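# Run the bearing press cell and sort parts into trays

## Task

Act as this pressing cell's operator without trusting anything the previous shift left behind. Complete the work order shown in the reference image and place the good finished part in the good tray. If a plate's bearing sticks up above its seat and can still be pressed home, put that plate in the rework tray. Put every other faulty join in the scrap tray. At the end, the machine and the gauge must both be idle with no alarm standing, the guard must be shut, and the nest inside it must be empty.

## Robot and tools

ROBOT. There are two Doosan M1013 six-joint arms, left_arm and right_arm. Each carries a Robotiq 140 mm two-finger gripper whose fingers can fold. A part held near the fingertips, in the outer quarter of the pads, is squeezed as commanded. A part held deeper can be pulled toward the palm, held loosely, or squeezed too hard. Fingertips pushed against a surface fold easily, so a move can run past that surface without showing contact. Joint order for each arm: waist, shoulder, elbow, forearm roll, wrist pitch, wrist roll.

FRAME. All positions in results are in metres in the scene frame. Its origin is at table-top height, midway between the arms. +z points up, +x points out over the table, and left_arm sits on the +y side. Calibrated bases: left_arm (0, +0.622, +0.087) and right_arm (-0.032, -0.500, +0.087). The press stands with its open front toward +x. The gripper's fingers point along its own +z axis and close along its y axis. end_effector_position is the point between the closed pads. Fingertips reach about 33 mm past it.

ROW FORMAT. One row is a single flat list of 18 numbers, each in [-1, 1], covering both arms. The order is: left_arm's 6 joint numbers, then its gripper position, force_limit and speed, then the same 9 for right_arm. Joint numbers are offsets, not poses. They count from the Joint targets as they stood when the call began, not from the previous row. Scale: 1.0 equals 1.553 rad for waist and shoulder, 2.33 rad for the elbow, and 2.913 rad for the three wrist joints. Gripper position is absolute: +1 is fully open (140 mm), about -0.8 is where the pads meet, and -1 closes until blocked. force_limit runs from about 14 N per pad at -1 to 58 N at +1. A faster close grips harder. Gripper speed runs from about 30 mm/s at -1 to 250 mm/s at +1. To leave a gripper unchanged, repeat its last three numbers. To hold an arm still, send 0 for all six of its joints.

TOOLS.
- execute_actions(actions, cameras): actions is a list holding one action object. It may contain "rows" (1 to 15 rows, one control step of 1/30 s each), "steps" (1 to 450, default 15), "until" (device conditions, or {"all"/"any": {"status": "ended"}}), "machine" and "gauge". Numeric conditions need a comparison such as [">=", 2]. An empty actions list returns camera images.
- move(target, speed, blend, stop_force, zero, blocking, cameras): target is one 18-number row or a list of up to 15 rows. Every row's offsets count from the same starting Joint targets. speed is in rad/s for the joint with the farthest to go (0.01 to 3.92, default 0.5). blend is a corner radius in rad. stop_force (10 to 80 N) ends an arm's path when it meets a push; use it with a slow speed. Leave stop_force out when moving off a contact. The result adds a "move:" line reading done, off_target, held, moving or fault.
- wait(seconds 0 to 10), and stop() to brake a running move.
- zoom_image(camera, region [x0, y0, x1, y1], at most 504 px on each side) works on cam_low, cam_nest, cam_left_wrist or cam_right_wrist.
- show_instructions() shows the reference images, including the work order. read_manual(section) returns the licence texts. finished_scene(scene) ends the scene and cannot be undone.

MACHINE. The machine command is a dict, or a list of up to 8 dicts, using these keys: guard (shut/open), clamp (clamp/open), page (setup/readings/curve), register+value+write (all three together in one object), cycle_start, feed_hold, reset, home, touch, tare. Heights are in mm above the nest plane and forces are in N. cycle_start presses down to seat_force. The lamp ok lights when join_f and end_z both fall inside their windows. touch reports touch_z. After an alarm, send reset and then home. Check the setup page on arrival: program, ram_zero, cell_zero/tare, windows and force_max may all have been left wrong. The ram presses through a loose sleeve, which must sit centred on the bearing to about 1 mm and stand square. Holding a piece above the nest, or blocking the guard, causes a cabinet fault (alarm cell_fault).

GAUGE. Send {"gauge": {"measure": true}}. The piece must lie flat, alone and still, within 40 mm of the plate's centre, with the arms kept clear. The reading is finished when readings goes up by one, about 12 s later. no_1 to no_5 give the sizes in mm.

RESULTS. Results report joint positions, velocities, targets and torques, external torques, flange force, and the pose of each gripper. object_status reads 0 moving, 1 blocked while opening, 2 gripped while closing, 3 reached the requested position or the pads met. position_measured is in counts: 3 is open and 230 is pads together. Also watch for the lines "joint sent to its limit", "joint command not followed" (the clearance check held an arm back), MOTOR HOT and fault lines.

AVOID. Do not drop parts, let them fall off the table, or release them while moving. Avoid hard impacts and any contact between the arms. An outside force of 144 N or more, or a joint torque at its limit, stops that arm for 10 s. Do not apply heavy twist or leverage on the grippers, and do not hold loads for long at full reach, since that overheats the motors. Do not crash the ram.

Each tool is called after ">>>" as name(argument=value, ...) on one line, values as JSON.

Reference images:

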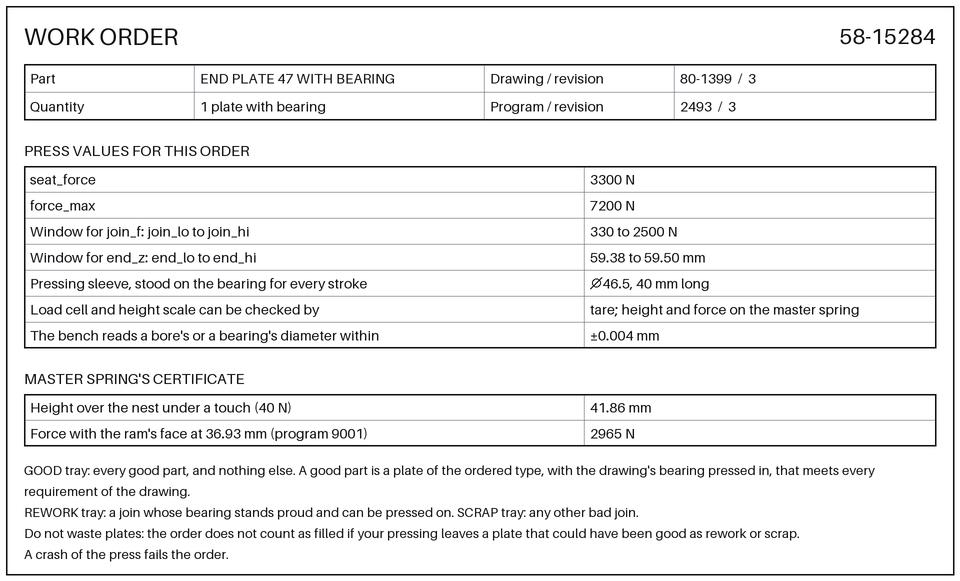

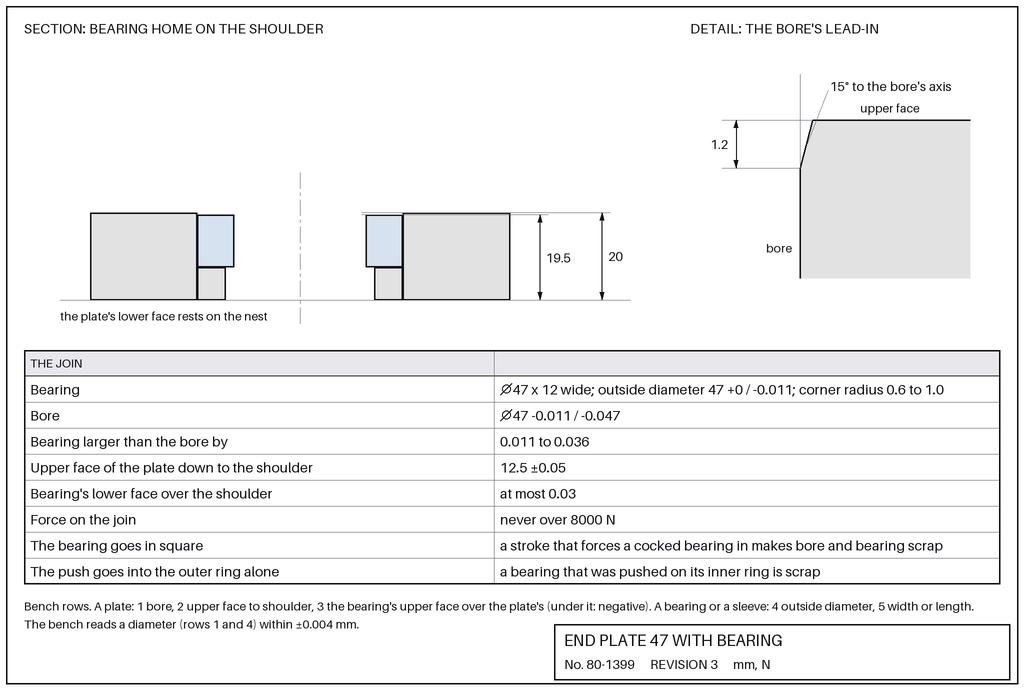

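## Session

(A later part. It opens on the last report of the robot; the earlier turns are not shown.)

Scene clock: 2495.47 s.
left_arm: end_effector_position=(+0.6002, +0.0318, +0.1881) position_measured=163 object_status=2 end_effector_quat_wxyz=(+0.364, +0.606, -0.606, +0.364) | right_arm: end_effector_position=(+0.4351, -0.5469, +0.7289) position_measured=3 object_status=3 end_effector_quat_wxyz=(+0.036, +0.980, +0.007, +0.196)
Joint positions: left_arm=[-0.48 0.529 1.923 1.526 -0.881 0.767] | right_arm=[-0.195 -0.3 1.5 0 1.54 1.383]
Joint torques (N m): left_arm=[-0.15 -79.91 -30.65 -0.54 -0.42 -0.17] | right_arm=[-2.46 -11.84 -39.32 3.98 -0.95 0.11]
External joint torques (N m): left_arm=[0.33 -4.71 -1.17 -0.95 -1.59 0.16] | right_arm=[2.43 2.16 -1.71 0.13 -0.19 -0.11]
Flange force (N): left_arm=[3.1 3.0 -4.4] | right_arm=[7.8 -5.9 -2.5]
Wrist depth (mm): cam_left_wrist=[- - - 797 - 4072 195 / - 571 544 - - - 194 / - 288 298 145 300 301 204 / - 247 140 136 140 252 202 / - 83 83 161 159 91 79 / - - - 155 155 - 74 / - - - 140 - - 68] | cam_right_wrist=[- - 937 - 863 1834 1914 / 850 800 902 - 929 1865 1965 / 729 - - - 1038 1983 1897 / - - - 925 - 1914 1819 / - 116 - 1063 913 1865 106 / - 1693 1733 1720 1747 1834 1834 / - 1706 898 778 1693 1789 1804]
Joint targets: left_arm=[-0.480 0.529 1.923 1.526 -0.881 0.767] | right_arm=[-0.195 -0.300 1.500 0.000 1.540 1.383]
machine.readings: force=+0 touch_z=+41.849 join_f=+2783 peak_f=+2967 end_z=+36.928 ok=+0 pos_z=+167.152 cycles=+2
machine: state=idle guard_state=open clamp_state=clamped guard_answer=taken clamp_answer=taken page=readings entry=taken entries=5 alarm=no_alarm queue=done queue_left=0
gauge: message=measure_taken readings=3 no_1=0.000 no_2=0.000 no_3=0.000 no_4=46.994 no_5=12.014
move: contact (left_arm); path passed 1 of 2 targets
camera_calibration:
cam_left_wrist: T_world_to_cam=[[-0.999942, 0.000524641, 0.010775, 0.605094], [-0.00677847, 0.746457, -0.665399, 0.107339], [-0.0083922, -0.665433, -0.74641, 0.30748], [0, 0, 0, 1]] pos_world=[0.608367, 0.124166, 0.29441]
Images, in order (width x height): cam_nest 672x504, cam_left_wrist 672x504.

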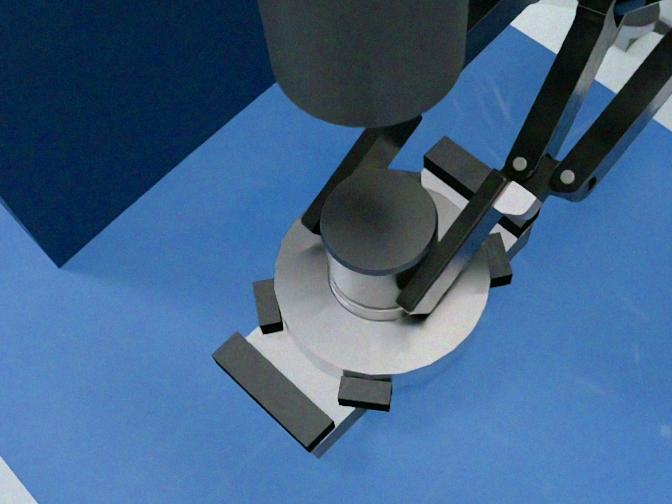

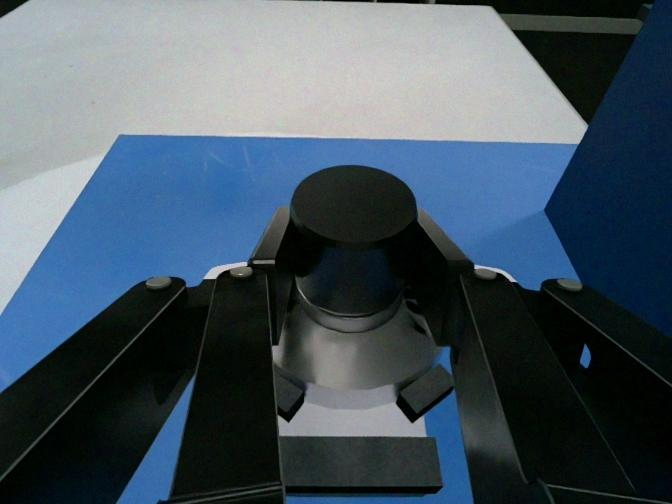

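>>> execute_actions(actions=[{"rows": [[0,0,0,0,0,0,0.0,0.2,-1,0,0,0,0,0,0,1,1,1]], "steps": 50}], cameras=["cam_nest", "cam_left_wrist"])

>>> zoom_image(camera="cam_nest", region=[316, 146, 456, 286])

>>> zoom_image(camera="cam_nest", region=[316, 246, 446, 326])

>>> zoom_image(camera="cam_left_wrist", region=[286, 260, 416, 350])

Scene clock: 2522.87 s.
left_arm: end_effector_position=(+0.6002, +0.0317, +0.1881) position_measured=129 object_status=3 end_effector_quat_wxyz=(+0.364, +0.606, -0.606, +0.364) | right_arm: end_effector_position=(+0.4351, -0.5469, +0.7289) position_measured=3 object_status=3 end_effector_quat_wxyz=(+0.036, +0.980, +0.007, +0.196)
Joint positions: left_arm=[-0.48 0.529 1.923 1.526 -0.881 0.767] | right_arm=[-0.195 -0.3 1.5 0 1.54 1.383]
Joint torques (N m): left_arm=[1.72 -86.36 -32.87 -1.37 -2.1 -0.1] | right_arm=[-2.4 -11.93 -39.31 4 -0.93 0.12]
External joint torques (N m): left_arm=[-1.68 1.89 1.07 -0.1 0.1 0.1] | right_arm=[2.34 2.28 -1.72 0.1 -0.2 -0.12]
Flange force (N): left_arm=[-1.8 1.6 3.5] | right_arm=[7.9 -5.6 -2.5]
Wrist depth (mm): cam_left_wrist=[660 - - - 777 4072 185 / 564 522 573 540 647 - 194 / - 304 295 308 301 302 203 / - 253 131 137 145 252 203 / - 89 162 159 164 85 82 / - - 161 155 159 - - / - - 159 140 160 - -] | cam_right_wrist=[- 895 - 898 937 1965 2137 / - 913 - - - 1914 1881 / 679 - - - 941 1948 2057 / - - - 902 917 1865 1931 / - 134 906 863 902 1850 106 / - 1789 1643 1881 1789 1914 1834 / - 1667 754 764 1775 1865 -]
Joint targets: left_arm=[-0.480 0.529 1.923 1.526 -0.881 0.767] | right_arm=[-0.195 -0.300 1.500 0.000 1.540 1.383]
machine.readings: force=+0 touch_z=+41.849 join_f=+2783 peak_f=+2967 end_z=+36.928 ok=+0 pos_z=+167.152 cycles=+2
machine: state=idle guard_state=open clamp_state=clamped guard_answer=taken clamp_answer=taken page=readings entry=taken entries=5 alarm=no_alarm queue=done queue_left=0
gauge: message=measure_taken readings=3 no_1=0.000 no_2=0.000 no_3=0.000 no_4=46.994 no_5=12.014
camera_calibration:
cam_left_wrist: T_world_to_cam=[[-0.999942, 0.000524641, 0.010775, 0.605094], [-0.00677847, 0.746457, -0.665399, 0.107339], [-0.0083922, -0.665433, -0.74641, 0.30748], [0, 0, 0, 1]] pos_world=[0.608367, 0.124166, 0.29441]
Images, in order (width x height): cam_nest 672x504, cam_left_wrist 672x504.

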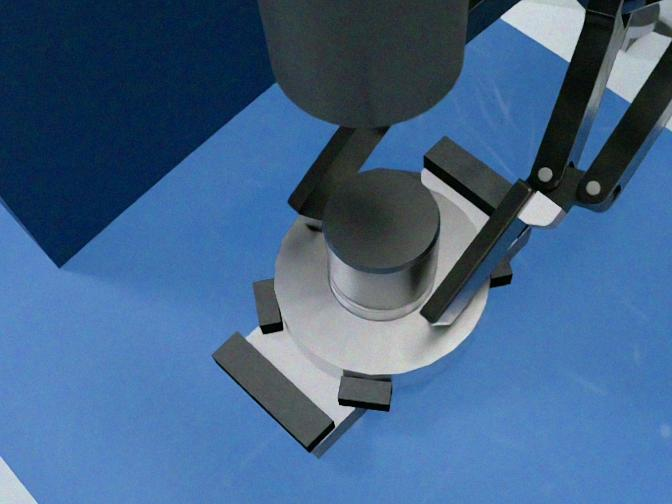

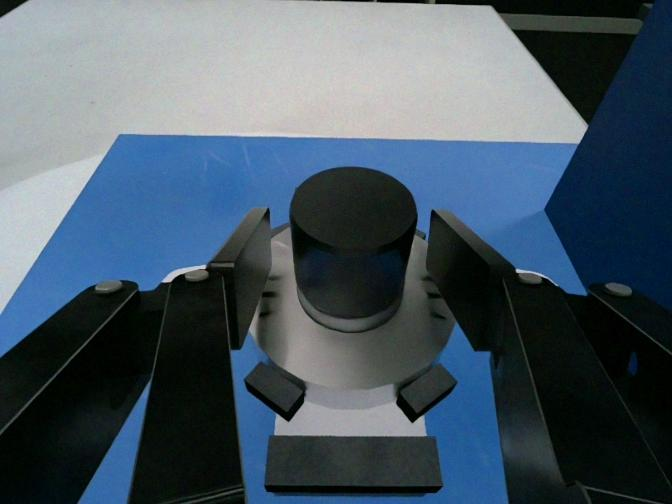

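Scaled by 3.600 from the camera's 672x504 image, which has a finer 960x720 frame.

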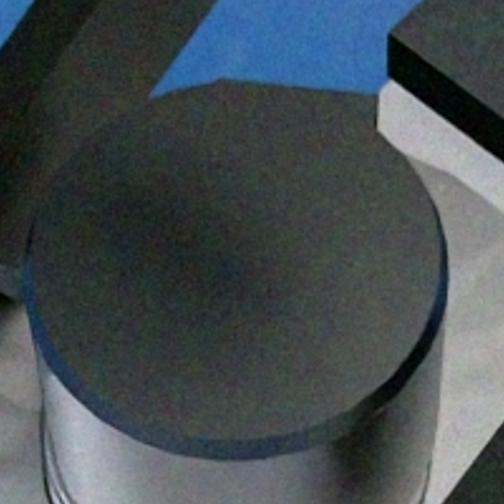

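Scaled by 3.877 from the camera's 672x504 image, which has a finer 960x720 frame.

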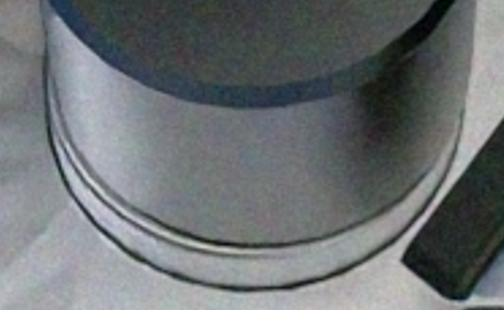

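Scaled by 3.877 from the camera's 672x504 image, which has a finer 960x720 frame.

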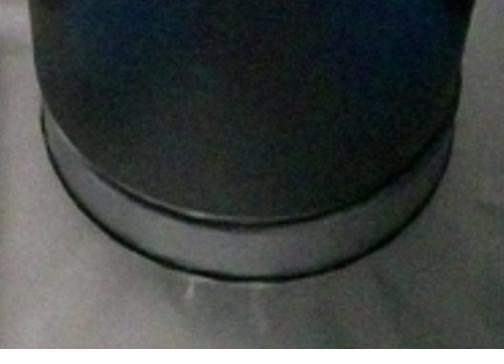

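>>> move(target=[[0.0003,-0.0321,-0.0061,0.0186,0.0003,-0.0285,0.0,0.2,-1,0,0,0,0,0,0,1,1,1],[0.2236,-0.0822,0.0500,0.0762,-0.0889,0.0095,0.0,0.2,-1,0,0,0,0,0,0,1,1,1]], speed=[0.04,0.25], blend=[0.005,0], cameras=["cam_nest", "cam_left_wrist"])

>>> zoom_image(camera="cam_nest", region=[316, 146, 456, 286])

>>> zoom_image(camera="cam_nest", region=[316, 246, 446, 326])

>>> zoom_image(camera="cam_left_wrist", region=[290, 80, 390, 180])

Scene clock: 2544.20 s.
left_arm: end_effector_position=(+0.6001, +0.2567, +0.2430) position_measured=129 object_status=3 end_effector_quat_wxyz=(+0.380, +0.596, -0.596, +0.380) | right_arm: end_effector_position=(+0.4351, -0.5469, +0.7289) position_measured=3 object_status=3 end_effector_quat_wxyz=(+0.036, +0.980, +0.007, +0.196)
Joint positions: left_arm=[-0.133 0.401 2.04 1.748 -1.14 0.795] | right_arm=[-0.195 -0.3 1.5 0 1.54 1.383]
Joint torques (N m): left_arm=[2.22 -72.99 -32.65 -2.28 -2.1 -0.11] | right_arm=[-2.93 -11.93 -39.32 3.98 -0.95 0.16]
External joint torques (N m): left_arm=[-2.27 1.27 1.46 -0.1 0 0.11] | right_arm=[2.88 2.44 -1.55 0.11 -0.18 -0.15]
Flange force (N): left_arm=[-0.9 2.1 4.5] | right_arm=[8.2 -7.1 -2.2]
Wrist depth (mm): cam_left_wrist=[- 928 2527 1023 3857 327 225 / - - 499 361 496 301 248 / 546 - 406 358 418 307 286 / 469 344 124 335 164 331 327 / - 89 277 290 279 85 82 / - - 329 333 - - - / - - - 315 311 - -] | cam_right_wrist=[- - - - - 1865 1931 / - - 898 853 925 1897 2001 / - 921 - - - 1897 1881 / - 125 895 909 - 1850 1865 / - 125 880 891 898 1761 106 / - 1667 1720 1572 1819 1881 1865 / - 1693 1667 786 1775 1761 1881]
Joint targets: left_arm=[-0.132 0.401 2.040 1.748 -1.140 0.795] | right_arm=[-0.195 -0.300 1.500 0.000 1.540 1.383]
machine.readings: force=+0 touch_z=+41.849 join_f=+2783 peak_f=+2967 end_z=+36.928 ok=+0 pos_z=+167.152 cycles=+2
machine: state=idle guard_state=open clamp_state=clamped guard_answer=taken clamp_answer=taken page=readings entry=taken entries=5 alarm=no_alarm queue=done queue_left=0
gauge: message=measure_taken readings=3 no_1=0.000 no_2=0.000 no_3=0.000 no_4=46.994 no_5=12.014
move: done
camera_calibration:
cam_left_wrist: T_world_to_cam=[[-0.999943, 0.00150686, 0.0105887, 0.604051], [-0.00637442, 0.711012, -0.703151, -0.00604278], [-0.00858823, -0.703179, -0.710961, 0.499309], [0, 0, 0, 1]] pos_world=[0.608266, 0.35449, 0.344344]
Images, in order (width x height): cam_nest 672x504, cam_left_wrist 672x504.

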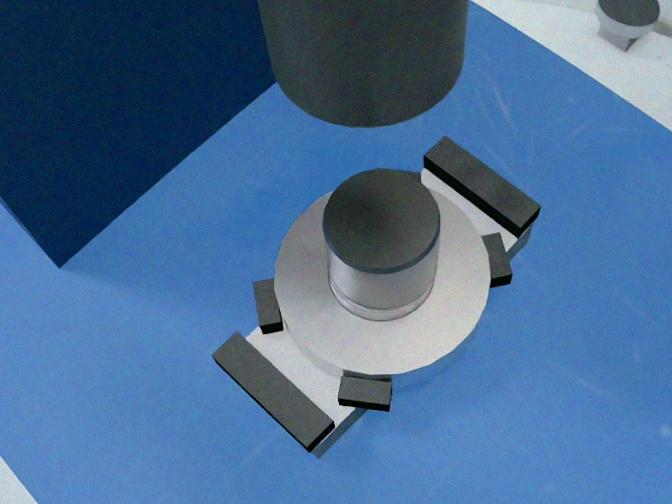

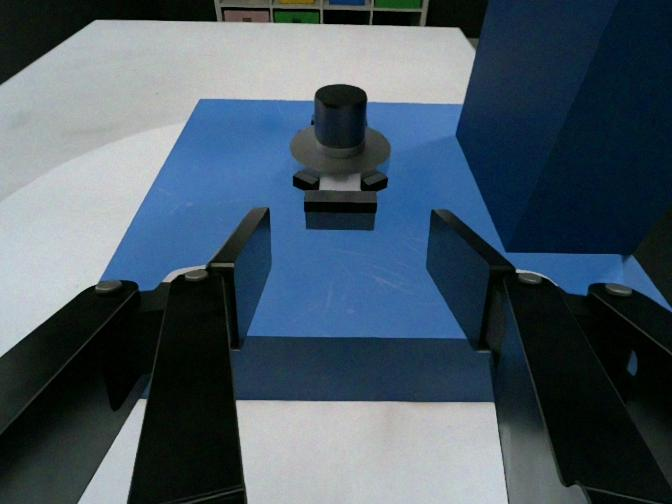

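Scaled by 3.600 from the camera's 672x504 image, which has a finer 960x720 frame.

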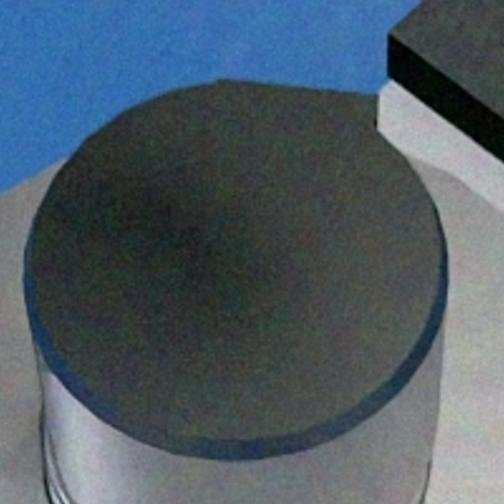

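Scaled by 3.877 from the camera's 672x504 image, which has a finer 960x720 frame.

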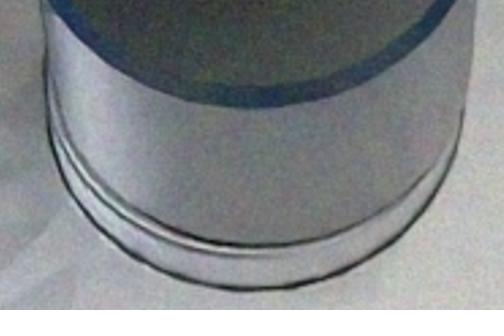

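Scaled by 5.040 from the camera's 672x504 image, which has a finer 960x720 frame.

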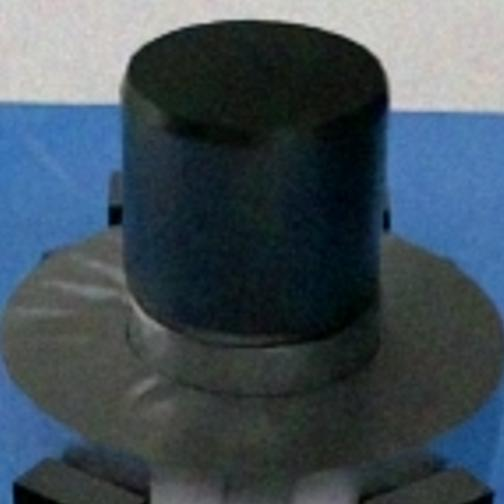

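>>> execute_actions(actions=[{"machine": {"guard": "shut", "page": "setup"}, "steps": 90, "until": {"machine": {"guard_state": "shut"}}}], cameras=["cam_nest"])

Scene clock: 2567.60 s.
left_arm: end_effector_position=(+0.6001, +0.2567, +0.2430) position_measured=129 object_status=3 end_effector_quat_wxyz=(+0.380, +0.596, -0.596, +0.380) | right_arm: end_effector_position=(+0.4351, -0.5469, +0.7289) position_measured=3 object_status=3 end_effector_quat_wxyz=(+0.036, +0.980, +0.007, +0.196)
Joint positions: left_arm=[-0.132 0.401 2.04 1.748 -1.14 0.795] | right_arm=[-0.195 -0.3 1.5 0 1.54 1.383]
Joint torques (N m): left_arm=[2.04 -73.31 -32.3 -2.31 -2.17 -0.09] | right_arm=[-2.64 -11.85 -39.17 3.98 -0.94 0.16]
External joint torques (N m): left_arm=[-2.03 1.73 1.18 -0.06 0.07 0.09] | right_arm=[2.54 2.33 -1.75 0.11 -0.19 -0.15]
Flange force (N): left_arm=[-1.5 1.0 4.5] | right_arm=[8.2 -6.1 -2.6]
Wrist depth (mm): cam_left_wrist=[- - 2748 5235 - 286 225 / 712 - 509 348 505 304 250 / 571 375 408 355 416 307 286 / 471 334 140 337 164 325 332 / - 89 265 292 278 85 82 / - - 335 331 342 - - / - - 307 302 310 - -] | cam_right_wrist=[- 917 933 996 945 1914 1881 / - 983 909 - 937 1834 1865 / 675 867 891 - - 1914 1850 / - 125 - - - - 130 / - 146 877 917 - 1834 106 / - 1706 1733 1618 1850 1881 1775 / - 1655 1667 1693 1775 1914 -]
Joint targets: left_arm=[-0.132 0.401 2.040 1.748 -1.140 0.795] | right_arm=[-0.195 -0.300 1.500 0.000 1.540 1.383]
Tool commands: left_gripper/position=+0.0 left_gripper/force_limit=+0.2 left_gripper/speed=-1.0 right_gripper/position=+1.0 right_gripper/force_limit=+1.0 right_gripper/speed=+1.0
machine.setup: program=+2493 ram_zero=+152.848 seat_force=+3300 force_max=+7200 join_lo=+330 join_hi=+2500 end_lo=+59.380 end_hi=+59.500 cell_gain=+1.088 cell_zero=+54 program_revision=+3 program_top=+59.500 stored1_number=+1977 stored1_revision=+4 stored2_number=+7052 stored2_revision=+6 stored3_number=+5886 stored3_revision=+5 stored4_number=+2493 stored4_revision=+3 stored5_number=+9001 stored5_revision=+1
machine: state=idle guard_state=shut clamp_state=clamped guard_answer=taken clamp_answer=taken page=setup entry=taken entries=5 alarm=no_alarm queue=running queue_left=0
gauge: message=measure_taken readings=3 no_1=0.000 no_2=0.000 no_3=0.000 no_4=46.994 no_5=12.014
Images, in order (width x height): cam_nest 672x504.

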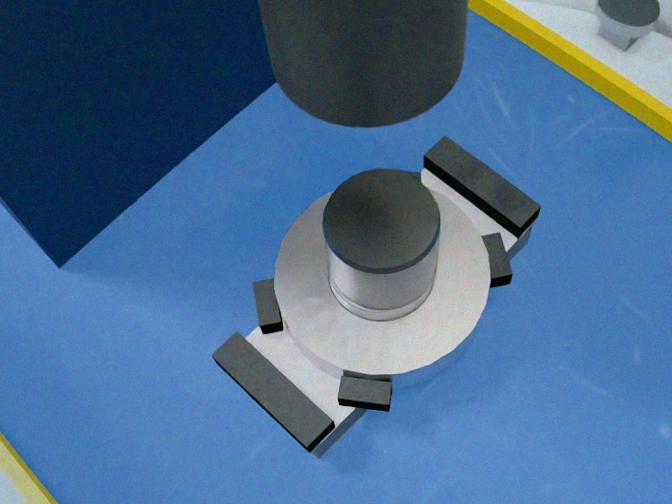

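>>> execute_actions(actions=[{"machine": {"touch": true, "page": "readings"}, "steps": 450, "until": {"machine": {"state": "idle", "queue_left": ["=", 0]}, "any": {"status": "ended"}}}], cameras=["cam_nest"])

Scene clock: 2580.03 s.
left_arm: end_effector_position=(+0.6001, +0.2567, +0.2430) position_measured=129 object_status=3 end_effector_quat_wxyz=(+0.380, +0.596, -0.596, +0.380) | right_arm: end_effector_position=(+0.4351, -0.5469, +0.7289) position_measured=3 object_status=3 end_effector_quat_wxyz=(+0.036, +0.980, +0.007, +0.196)
Joint positions: left_arm=[-0.132 0.401 2.04 1.748 -1.14 0.795] | right_arm=[-0.195 -0.3 1.5 0 1.54 1.383]
Joint torques (N m): left_arm=[1.73 -73.13 -32.07 -2.22 -2.21 -0.14] | right_arm=[-2.87 -11.89 -39.22 4 -0.87 0.19]
External joint torques (N m): left_arm=[-1.66 1.18 0.87 -0.16 0.1 0.14] | right_arm=[2.84 2.27 -1.78 0.11 -0.26 -0.19]
Flange force (N): left_arm=[-1.0 1.0 3.7] | right_arm=[8.2 -6.9 -2.5]
Wrist depth (mm): cam_left_wrist=[- - 3857 2618 1042 305 224 / - 836 540 355 509 284 249 / - - 403 356 411 305 286 / 469 332 131 337 165 330 333 / - 89 278 291 275 85 82 / - - 337 333 334 - - / - - 315 301 - - -] | cam_right_wrist=[- 898 - 945 1014 1914 1965 / - 834 933 - - 1948 2096 / 710 - 898 909 945 1897 1914 / - - - - - 1881 1914 / - 117 - - - 1804 106 / - 1630 - 1789 1789 1865 1850 / - 1747 1655 783 1775 1804 1804]
Joint targets: left_arm=[-0.132 0.401 2.040 1.748 -1.140 0.795] | right_arm=[-0.195 -0.300 1.500 0.000 1.540 1.383]
Tool commands: left_gripper/position=+0.0 left_gripper/force_limit=+0.2 left_gripper/speed=-1.0 right_gripper/position=+1.0 right_gripper/force_limit=+1.0 right_gripper/speed=+1.0
machine.readings: force=+0 touch_z=+69.832 join_f=+2783 peak_f=+2967 end_z=+36.928 ok=+0 pos_z=+167.152 cycles=+2
machine: state=idle guard_state=shut clamp_state=clamped guard_answer=taken clamp_answer=taken page=readings entry=taken entries=6 alarm=no_alarm queue=done queue_left=0
gauge: message=measure_taken readings=3 no_1=0.000 no_2=0.000 no_3=0.000 no_4=46.994 no_5=12.014
Images, in order (width x height): cam_nest 672x504.

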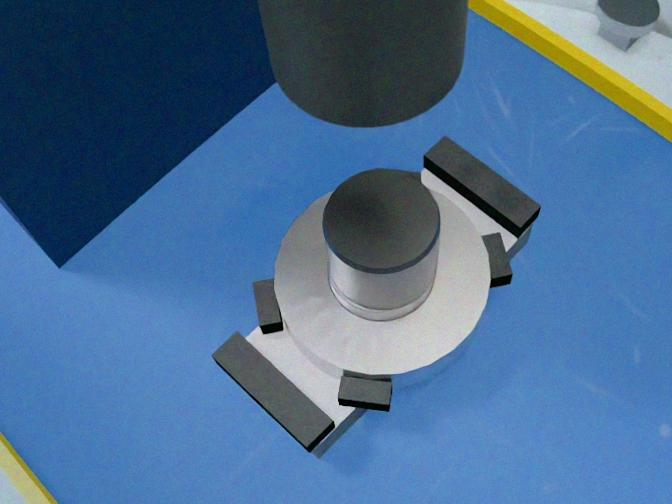

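>>> zoom_image(camera="cam_nest", region=[316, 146, 456, 286])

>>> zoom_image(camera="cam_nest", region=[316, 246, 446, 326])

>>> wait(seconds=0, cameras=["cam_left_wrist"])

>>> zoom_image(camera="cam_left_wrist", region=[290, 80, 390, 180])

Scaled by 3.600 from the camera's 672x504 image, which has a finer 960x720 frame.

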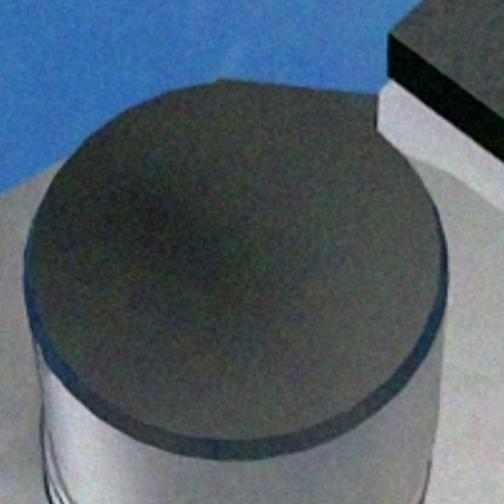

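Scaled by 3.877 from the camera's 672x504 image, which has a finer 960x720 frame.

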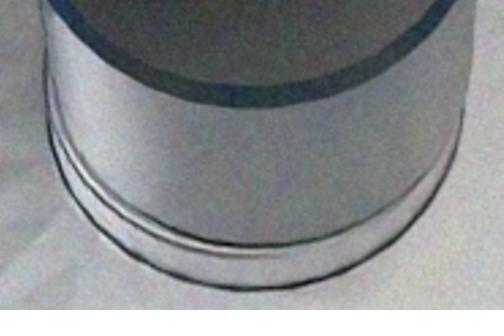

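Scene clock: 2588.43 s.
left_arm: end_effector_position=(+0.6001, +0.2567, +0.2430) position_measured=129 object_status=3 end_effector_quat_wxyz=(+0.380, +0.596, -0.596, +0.380) | right_arm: end_effector_position=(+0.4351, -0.5469, +0.7289) position_measured=3 object_status=3 end_effector_quat_wxyz=(+0.036, +0.980, +0.007, +0.196)
Joint positions: left_arm=[-0.132 0.401 2.04 1.748 -1.14 0.795] | right_arm=[-0.195 -0.3 1.5 0 1.54 1.383]
Joint torques (N m): left_arm=[2.09 -73.44 -32.25 -2.34 -2.22 -0.01] | right_arm=[-2.6 -12.13 -39.2 3.98 -0.92 0.13]
External joint torques (N m): left_arm=[-2.05 1.51 0.98 -0.04 0.11 0.01] | right_arm=[2.54 2.52 -1.81 0.12 -0.21 -0.13]
Flange force (N): left_arm=[-0.9 0.8 4.3] | right_arm=[8.6 -6.1 -2.6]
Wrist depth (mm): cam_left_wrist=[- - 3012 2074 3436 285 225 / 728 794 494 348 507 304 248 / 576 404 407 354 418 308 286 / 497 329 131 335 164 328 333 / - 89 265 291 267 85 82 / - - - 334 335 - - / - - 302 306 309 - -] | cam_right_wrist=[906 - - 1010 961 2001 1983 / - - - - - 2019 1897 / 686 - 877 961 873 1881 1834 / - - 895 - - 1850 1948 / - 116 - - 887 - 106 / - 1667 1680 1948 1761 1761 1819 / - 1706 1643 917 1804 1834 1789]
Joint targets: left_arm=[-0.132 0.401 2.040 1.748 -1.140 0.795] | right_arm=[-0.195 -0.300 1.500 0.000 1.540 1.383]
Tool commands: left_gripper/position=+0.0 left_gripper/force_limit=+0.2 left_gripper/speed=-1.0 right_gripper/position=+1.0 right_gripper/force_limit=+1.0 right_gripper/speed=+1.0
machine.readings: force=+0 touch_z=+69.832 join_f=+2783 peak_f=+2967 end_z=+36.928 ok=+0 pos_z=+167.152 cycles=+2
machine: state=idle guard_state=shut clamp_state=clamped guard_answer=taken clamp_answer=taken page=readings entry=taken entries=6 alarm=no_alarm queue=done queue_left=0
gauge: message=measure_taken readings=3 no_1=0.000 no_2=0.000 no_3=0.000 no_4=46.994 no_5=12.014
camera_calibration:
cam_left_wrist: T_world_to_cam=[[-0.999942, 0.00143624, 0.0106612, 0.604051], [-0.00647681, 0.710913, -0.70325, -0.00598231], [-0.0085892, -0.703279, -0.710863, 0.499381], [0, 0, 0, 1]] pos_world=[0.608266, 0.35459, 0.344345]
Images, in order (width x height): cam_left_wrist 672x504.

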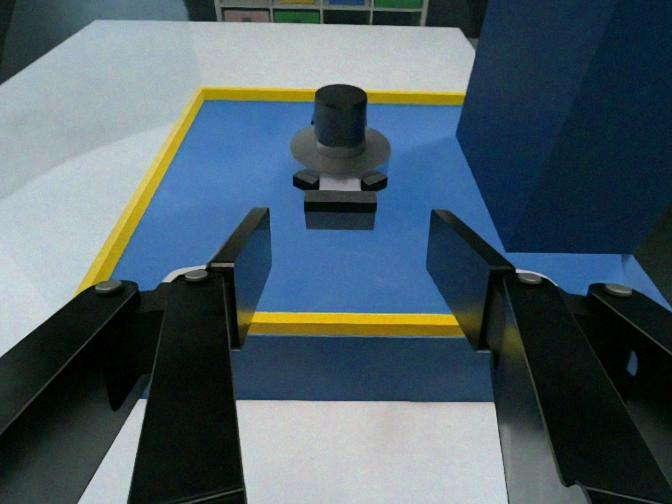

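Scaled by 5.040 from the camera's 672x504 image, which has a finer 960x720 frame.

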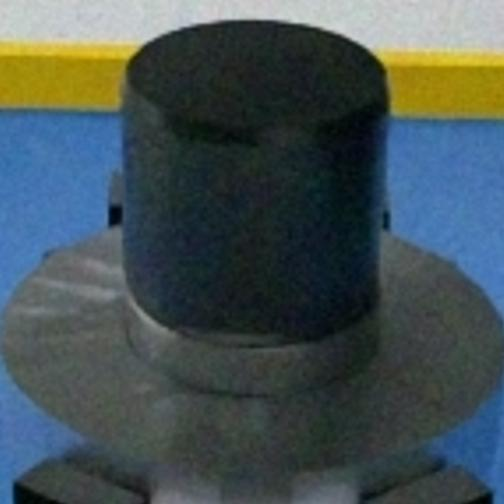

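>>> wait(seconds=0, cameras=["cam_nest"])

>>> zoom_image(camera="cam_nest", region=[316, 200, 356, 300])

>>> zoom_image(camera="cam_nest", region=[406, 200, 446, 300])

>>> zoom_image(camera="cam_nest", region=[340, 280, 430, 330])

>>> zoom_image(camera="cam_nest", region=[250, 20, 300, 120])

>>> zoom_image(camera="cam_nest", region=[440, 20, 490, 120])

Scene clock: 2603.00 s.
left_arm: end_effector_position=(+0.6001, +0.2567, +0.2430) position_measured=129 object_status=3 end_effector_quat_wxyz=(+0.380, +0.596, -0.596, +0.380) | right_arm: end_effector_position=(+0.4351, -0.5469, +0.7289) position_measured=3 object_status=3 end_effector_quat_wxyz=(+0.036, +0.980, +0.007, +0.196)
Joint positions: left_arm=[-0.132 0.401 2.04 1.748 -1.14 0.795] | right_arm=[-0.195 -0.3 1.5 0 1.54 1.383]
Joint torques (N m): left_arm=[2.27 -73.15 -32.27 -2.34 -2.24 -0.08] | right_arm=[-3 -11.99 -39.26 3.97 -0.91 0.13]
External joint torques (N m): left_arm=[-2.28 1.27 1.03 -0.04 0.13 0.08] | right_arm=[2.95 2.34 -1.78 0.15 -0.22 -0.13]
Flange force (N): left_arm=[-0.6 1.3 4.5] | right_arm=[8.5 -7.3 -2.6]
Wrist depth (mm): cam_left_wrist=[1759 - 3857 5235 1052 307 225 / - 649 517 353 517 282 249 / 555 392 407 358 415 308 285 / 472 330 140 337 165 330 332 / - 89 267 291 279 85 82 / - - 330 326 334 - - / - - 301 300 311 - -] | cam_right_wrist=[902 - 917 953 - 2057 1733 / - 895 917 902 957 1914 1819 / 746 - 917 880 991 1897 1948 / - 126 - 925 - 1850 1865 / - 870 880 898 - 1948 106 / - 1720 1720 1655 1720 1850 1850 / - 1720 744 789 1747 1789 1819]
Joint targets: left_arm=[-0.132 0.401 2.040 1.748 -1.140 0.795] | right_arm=[-0.195 -0.300 1.500 0.000 1.540 1.383]
Tool commands: left_gripper/position=+0.0 left_gripper/force_limit=+0.2 left_gripper/speed=-1.0 right_gripper/position=+1.0 right_gripper/force_limit=+1.0 right_gripper/speed=+1.0
machine.readings: force=+0 touch_z=+69.832 join_f=+2783 peak_f=+2967 end_z=+36.928 ok=+0 pos_z=+167.152 cycles=+2
machine: state=idle guard_state=shut clamp_state=clamped guard_answer=taken clamp_answer=taken page=readings entry=taken entries=6 alarm=no_alarm queue=done queue_left=0
gauge: message=measure_taken readings=3 no_1=0.000 no_2=0.000 no_3=0.000 no_4=46.994 no_5=12.014
Images, in order (width x height): cam_nest 672x504.

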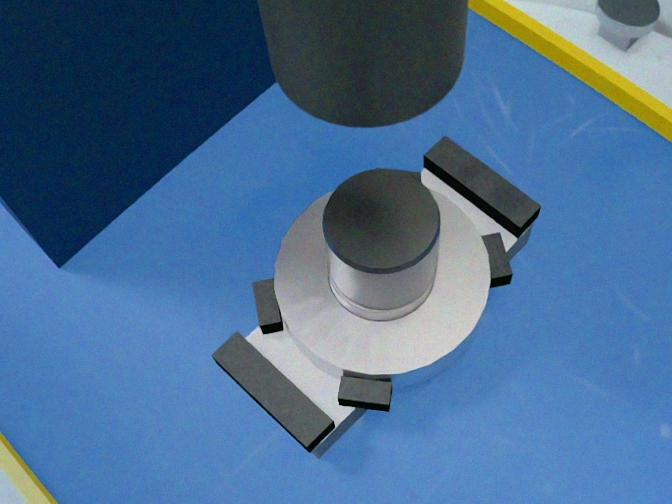

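Scaled by 5.040 from the camera's 672x504 image, which has a finer 960x720 frame.

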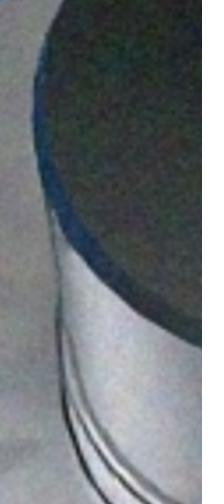

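Scaled by 5.040 from the camera's 672x504 image, which has a finer 960x720 frame.

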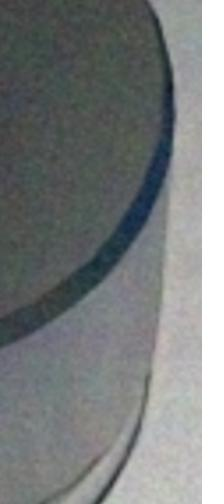

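Scaled by 5.600 from the camera's 672x504 image, which has a finer 960x720 frame.

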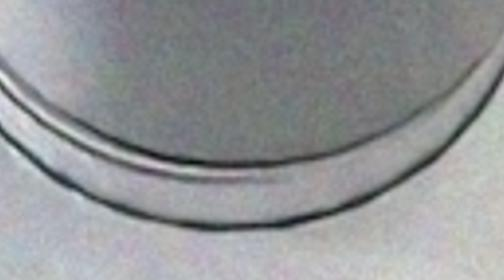

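Scaled by 5.040 from the camera's 672x504 image, which has a finer 960x720 frame.

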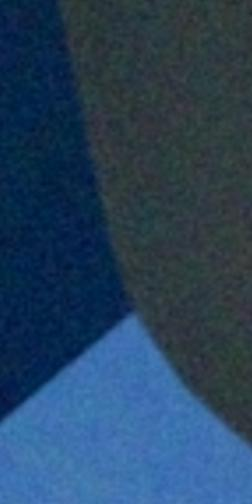

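Scaled by 5.040 from the camera's 672x504 image, which has a finer 960x720 frame.

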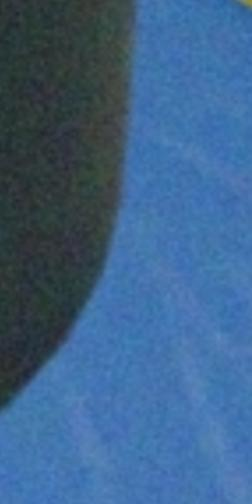

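>>> zoom_image(camera="cam_nest", region=[326, 260, 381, 325])

>>> zoom_image(camera="cam_nest", region=[381, 260, 436, 325])

Scaled by 7.754 from the camera's 672x504 image, which has a finer 960x720 frame.

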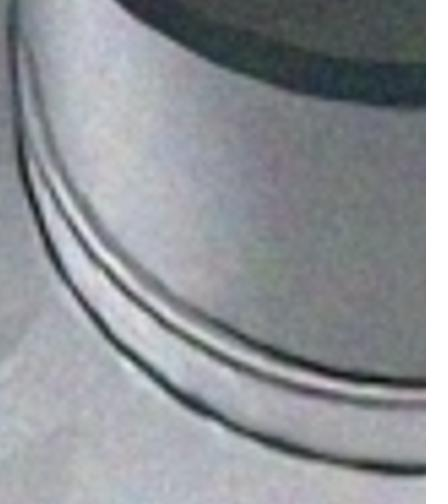

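Scaled by 7.754 from the camera's 672x504 image, which has a finer 960x720 frame.

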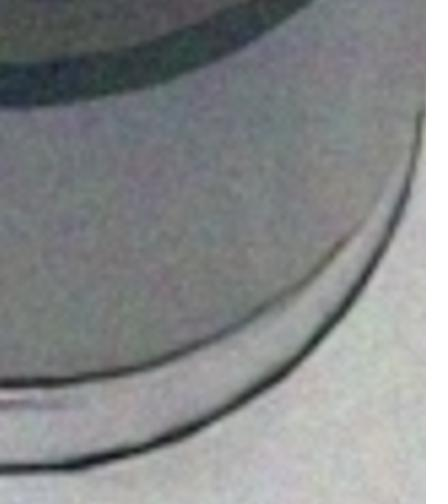

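>>> execute_actions(actions=[{"machine": {"guard": "open"}, "steps": 90, "until": {"machine": {"guard_state": "open"}}}])

>>> move(target=[[-0.2238,0.0503,-0.0564,-0.0576,0.0892,-0.0381,0.0,0.2,-1,0,0,0,0,0,0,1,1,1],[-0.2241,0.0824,-0.0502,-0.0762,0.0889,-0.0096,0.0,0.2,-1,0,0,0,0,0,0,1,1,1]], speed=[0.25,0.04], blend=[0.01,0], cameras=["cam_nest", "cam_left_wrist"])

>>> zoom_image(camera="cam_left_wrist", region=[286, 260, 351, 350])

>>> zoom_image(camera="cam_left_wrist", region=[351, 260, 416, 350])

>>> zoom_image(camera="cam_left_wrist", region=[270, 150, 430, 350])

Scene clock: 2628.07 s.
left_arm: end_effector_position=(+0.6001, +0.2567, +0.2430) position_measured=129 object_status=3 end_effector_quat_wxyz=(+0.380, +0.596, -0.596, +0.380) | right_arm: end_effector_position=(+0.4351, -0.5469, +0.7289) position_measured=3 object_status=3 end_effector_quat_wxyz=(+0.036, +0.980, +0.007, +0.196)
Joint positions: left_arm=[-0.132 0.401 2.04 1.748 -1.14 0.795] | right_arm=[-0.195 -0.3 1.5 0 1.54 1.383]
Joint torques (N m): left_arm=[1.93 -73.53 -31.92 -2.37 -2.27 -0.04] | right_arm=[-2.71 -11.83 -39.32 3.99 -0.95 0.11]
External joint torques (N m): left_arm=[-1.88 1.84 0.82 -0.01 0.16 0.04] | right_arm=[2.63 2.24 -1.65 0.1 -0.18 -0.1]
Flange force (N): left_arm=[-1.4 0.1 4.3] | right_arm=[7.9 -6.5 -2.4]
Wrist depth (mm): cam_left_wrist=[- - 3141 2783 3383 304 225 / - - 522 352 485 303 248 / - - 409 359 413 306 289 / 470 347 140 337 164 329 333 / - 89 283 290 277 85 82 / - - 324 335 - - - / - - 310 312 - - -] | cam_right_wrist=[850 917 - 1058 953 1931 1914 / 775 812 - - 2530 1983 1931 / 739 736 - - 1038 1948 1865 / - 146 902 909 - 1865 1897 / - 117 - - - 1865 106 / - 1680 1680 1775 1706 1834 - / - 1747 1693 754 1761 1834 -]
Joint targets: left_arm=[-0.132 0.401 2.040 1.748 -1.140 0.795] | right_arm=[-0.195 -0.300 1.500 0.000 1.540 1.383]
Tool commands: left_gripper/position=+0.0 left_gripper/force_limit=+0.2 left_gripper/speed=-1.0 right_gripper/position=+1.0 right_gripper/force_limit=+1.0 right_gripper/speed=+1.0
machine.readings: force=+0 touch_z=+69.832 join_f=+2783 peak_f=+2967 end_z=+36.928 ok=+0 pos_z=+167.152 cycles=+2
machine: state=idle guard_state=open clamp_state=clamped guard_answer=taken clamp_answer=taken page=readings entry=taken entries=6 alarm=no_alarm queue=running queue_left=0
gauge: message=measure_taken readings=3 no_1=0.000 no_2=0.000 no_3=0.000 no_4=46.994 no_5=12.014

Scene clock: 2631.83 s.
left_arm: end_effector_position=(+0.6000, +0.0312, +0.1881) position_measured=129 object_status=3 end_effector_quat_wxyz=(+0.364, +0.606, -0.606, +0.364) | right_arm: end_effector_position=(+0.4351, -0.5469, +0.7289) position_measured=3 object_status=3 end_effector_quat_wxyz=(+0.036, +0.980, +0.007, +0.196)
Joint positions: left_arm=[-0.481 0.529 1.923 1.526 -0.881 0.767] | right_arm=[-0.195 -0.3 1.5 0 1.54 1.383]
Joint torques (N m): left_arm=[1.97 -85.89 -32.95 -1.32 -2.02 -0.29] | right_arm=[-2.76 -11.86 -39.43 3.95 -0.9 0.13]
External joint torques (N m): left_arm=[-1.81 1.35 1.15 -0.17 0.03 0.29] | right_arm=[2.76 2.18 -1.59 0.16 -0.24 -0.12]
Flange force (N): left_arm=[-1.7 2.7 3.1] | right_arm=[7.7 -6.8 -2.2]
Wrist depth (mm): cam_left_wrist=[712 733 894 748 - 4487 185 / 534 564 542 574 - - 194 / 449 284 309 153 290 302 203 / - 245 132 136 145 252 201 / - 89 162 159 163 85 82 / - - 161 155 158 - - / - - 157 140 157 - -] | cam_right_wrist=[- - - - - 1931 1948 / - - 974 937 965 1881 1931 / 746 - 945 909 - 1881 1881 / - - 891 933 - 1914 1865 / - 117 831 - 898 1804 106 / - 1680 1572 - 1819 1775 - / - 1706 1420 775 1789 1775 1850]
Joint targets: left_arm=[-0.481 0.529 1.923 1.526 -0.881 0.767] | right_arm=[-0.195 -0.300 1.500 0.000 1.540 1.383]
machine.readings: force=+0 touch_z=+69.832 join_f=+2783 peak_f=+2967 end_z=+36.928 ok=+0 pos_z=+167.152 cycles=+2
machine: state=idle guard_state=open clamp_state=clamped guard_answer=taken clamp_answer=taken page=readings entry=taken entries=6 alarm=no_alarm queue=done queue_left=0
gauge: message=measure_taken readings=3 no_1=0.000 no_2=0.000 no_3=0.000 no_4=46.994 no_5=12.014
move: done
camera_calibration:
cam_left_wrist: T_world_to_cam=[[-0.99994, 0.00115831, 0.0108747, 0.604885], [-0.0063718, 0.746457, -0.665403, 0.10754], [-0.00888822, -0.665433, -0.746405, 0.30738], [0, 0, 0, 1]] pos_world=[0.608266, 0.123566, 0.29441]
Images, in order (width x height): cam_nest 672x504, cam_left_wrist 672x504.

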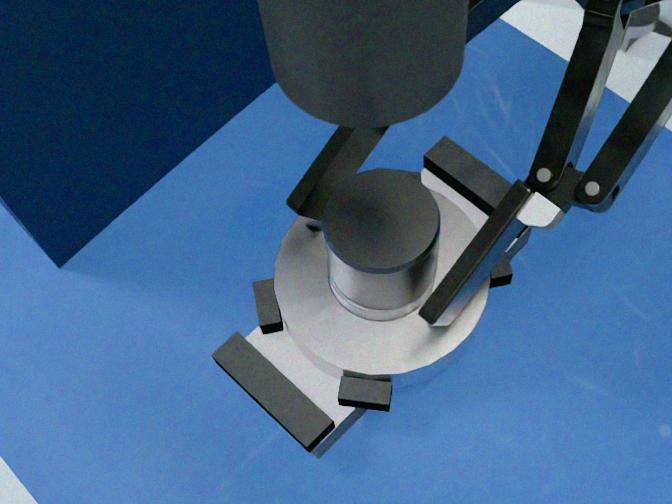

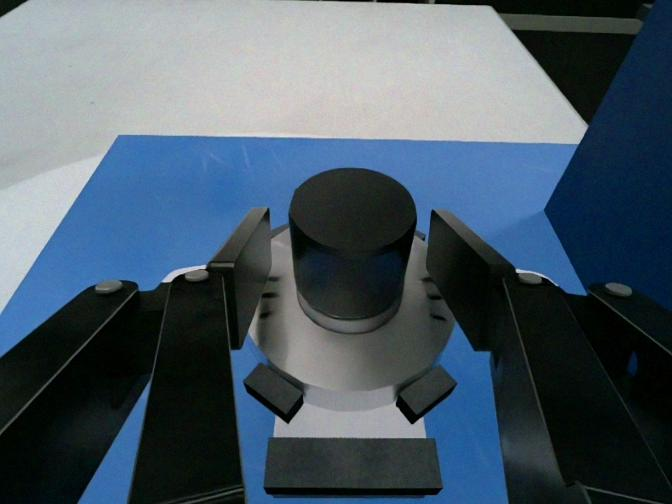

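Scaled by 5.600 from the camera's 672x504 image, which has a finer 960x720 frame.

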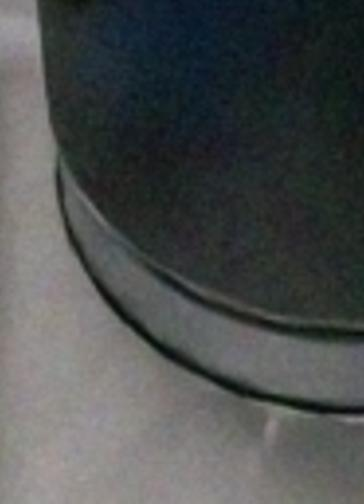

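Scaled by 5.600 from the camera's 672x504 image, which has a finer 960x720 frame.

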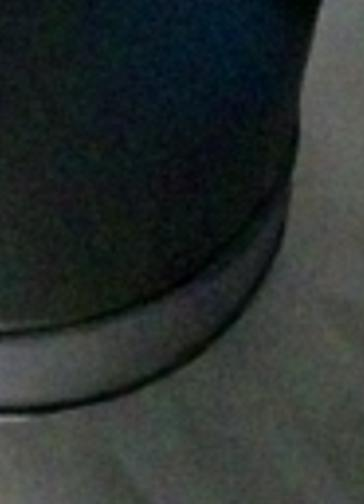

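Scaled by 2.520 from the camera's 672x504 image, which has a finer 960x720 frame.

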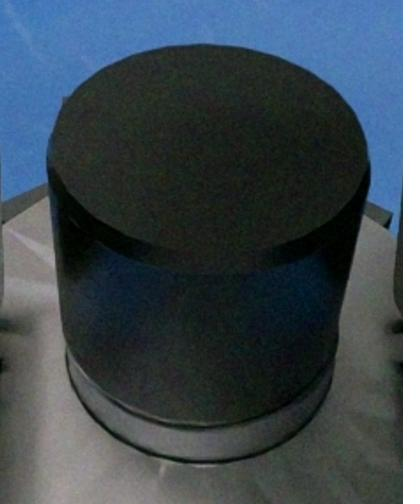

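>>> execute_actions(actions=[], cameras=["cam_nest", "cam_left_wrist"])

Scene clock: 2650.83 s.
left_arm: end_effector_position=(+0.6000, +0.0312, +0.1881) position_measured=129 object_status=3 end_effector_quat_wxyz=(+0.364, +0.606, -0.606, +0.364) | right_arm: end_effector_position=(+0.4351, -0.5469, +0.7289) position_measured=3 object_status=3 end_effector_quat_wxyz=(+0.036, +0.980, +0.007, +0.196)
Joint positions: left_arm=[-0.481 0.529 1.923 1.526 -0.881 0.767] | right_arm=[-0.195 -0.3 1.5 0 1.54 1.383]
Joint velocities: within noise
Joint torques (N m): left_arm=[2.18 -86.56 -32.93 -1.44 -2.05 -0.11] | right_arm=[-2.67 -11.78 -39.16 3.97 -0.96 0.11]
External joint torques (N m): left_arm=[-2.12 1.91 1.09 -0.04 0.04 0.11] | right_arm=[2.61 2.1 -1.9 0.13 -0.18 -0.1]
Flange force (N): left_arm=[-1.5 1.9 3.9] | right_arm=[8.1 -6.4 -2.9]
Wrist depth (mm): cam_left_wrist=[- - - - 808 - 186 / 525 - - 579 - - 193 / 454 285 295 152 300 303 202 / 244 254 131 136 144 252 203 / - 89 162 159 163 85 82 / - - 161 154 158 - - / - - 157 140 144 - -] | cam_right_wrist=[- - - - 933 1914 1948 / 797 856 965 913 953 1931 1948 / 764 - - - - 1775 - / - 125 891 853 937 1881 130 / - 116 887 - 906 1804 106 / - 1655 1655 - 1775 1761 - / - 1680 1983 1789 1775 1834 -]
Joint targets: left_arm=[-0.481 0.529 1.923 1.526 -0.881 0.767] | right_arm=[-0.195 -0.300 1.500 0.000 1.540 1.383]
Tool commands: left_gripper/position=+0.0 left_gripper/force_limit=+0.2 left_gripper/speed=-1.0 right_gripper/position=+1.0 right_gripper/force_limit=+1.0 right_gripper/speed=+1.0
machine.readings: force=+0 touch_z=+69.832 join_f=+2783 peak_f=+2967 end_z=+36.928 ok=+0 pos_z=+167.152 cycles=+2
machine: state=idle guard_state=open clamp_state=clamped guard_answer=taken clamp_answer=taken page=readings entry=taken entries=6 alarm=no_alarm queue=done queue_left=0
gauge: message=measure_taken readings=3 no_1=0.000 no_2=0.000 no_3=0.000 no_4=46.994 no_5=12.014
camera_calibration:
cam_left_wrist: T_world_to_cam=[[-0.99994, 0.00115682, 0.010876, 0.604785], [-0.00637381, 0.746457, -0.665403, 0.107541], [-0.00888824, -0.665433, -0.746405, 0.307379], [0, 0, 0, 1]] pos_world=[0.608166, 0.123566, 0.29441]
Images, in order (width x height): cam_nest 672x504, cam_left_wrist 672x504.

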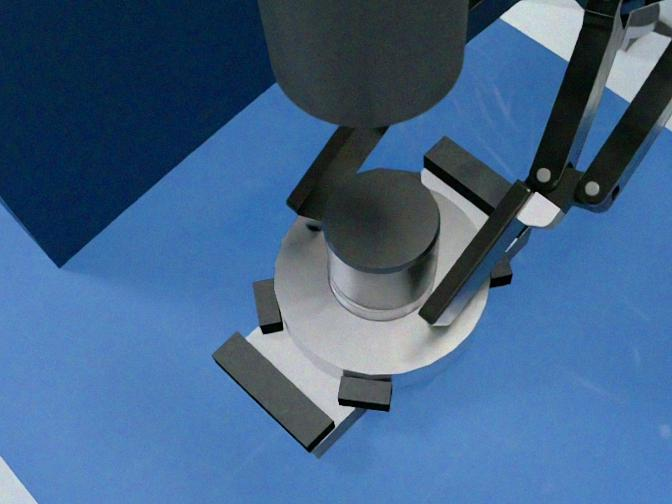

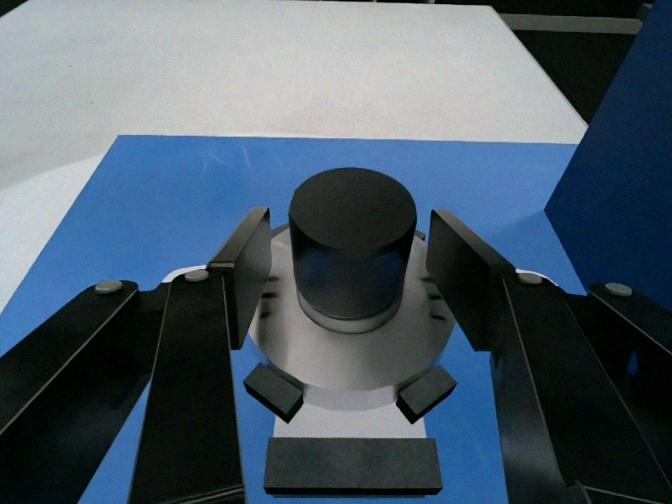

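>>> zoom_image(camera="cam_nest", region=[310, 150, 460, 340])

>>> zoom_image(camera="cam_nest", region=[320, 255, 380, 325])

>>> zoom_image(camera="cam_nest", region=[385, 255, 445, 325])

Scaled by 2.653 from the camera's 672x504 image, which has a finer 960x720 frame.

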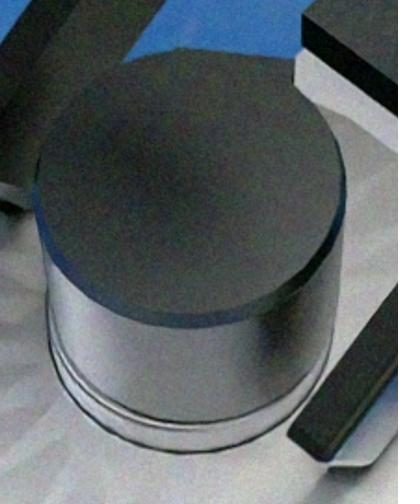

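Scaled by 7.200 from the camera's 672x504 image, which has a finer 960x720 frame.

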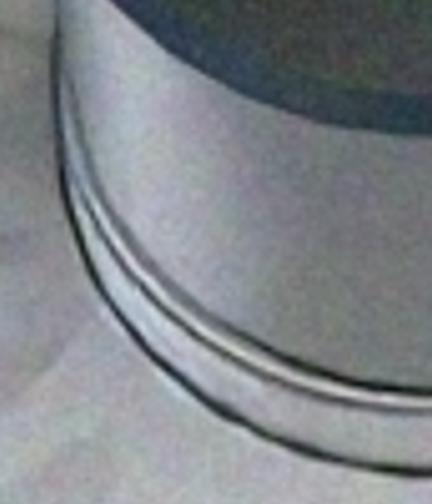

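Scaled by 7.200 from the camera's 672x504 image, which has a finer 960x720 frame.

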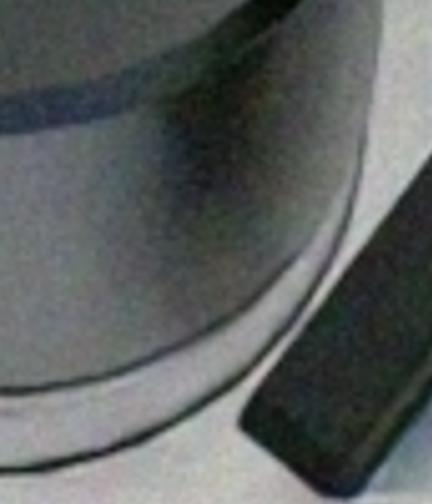

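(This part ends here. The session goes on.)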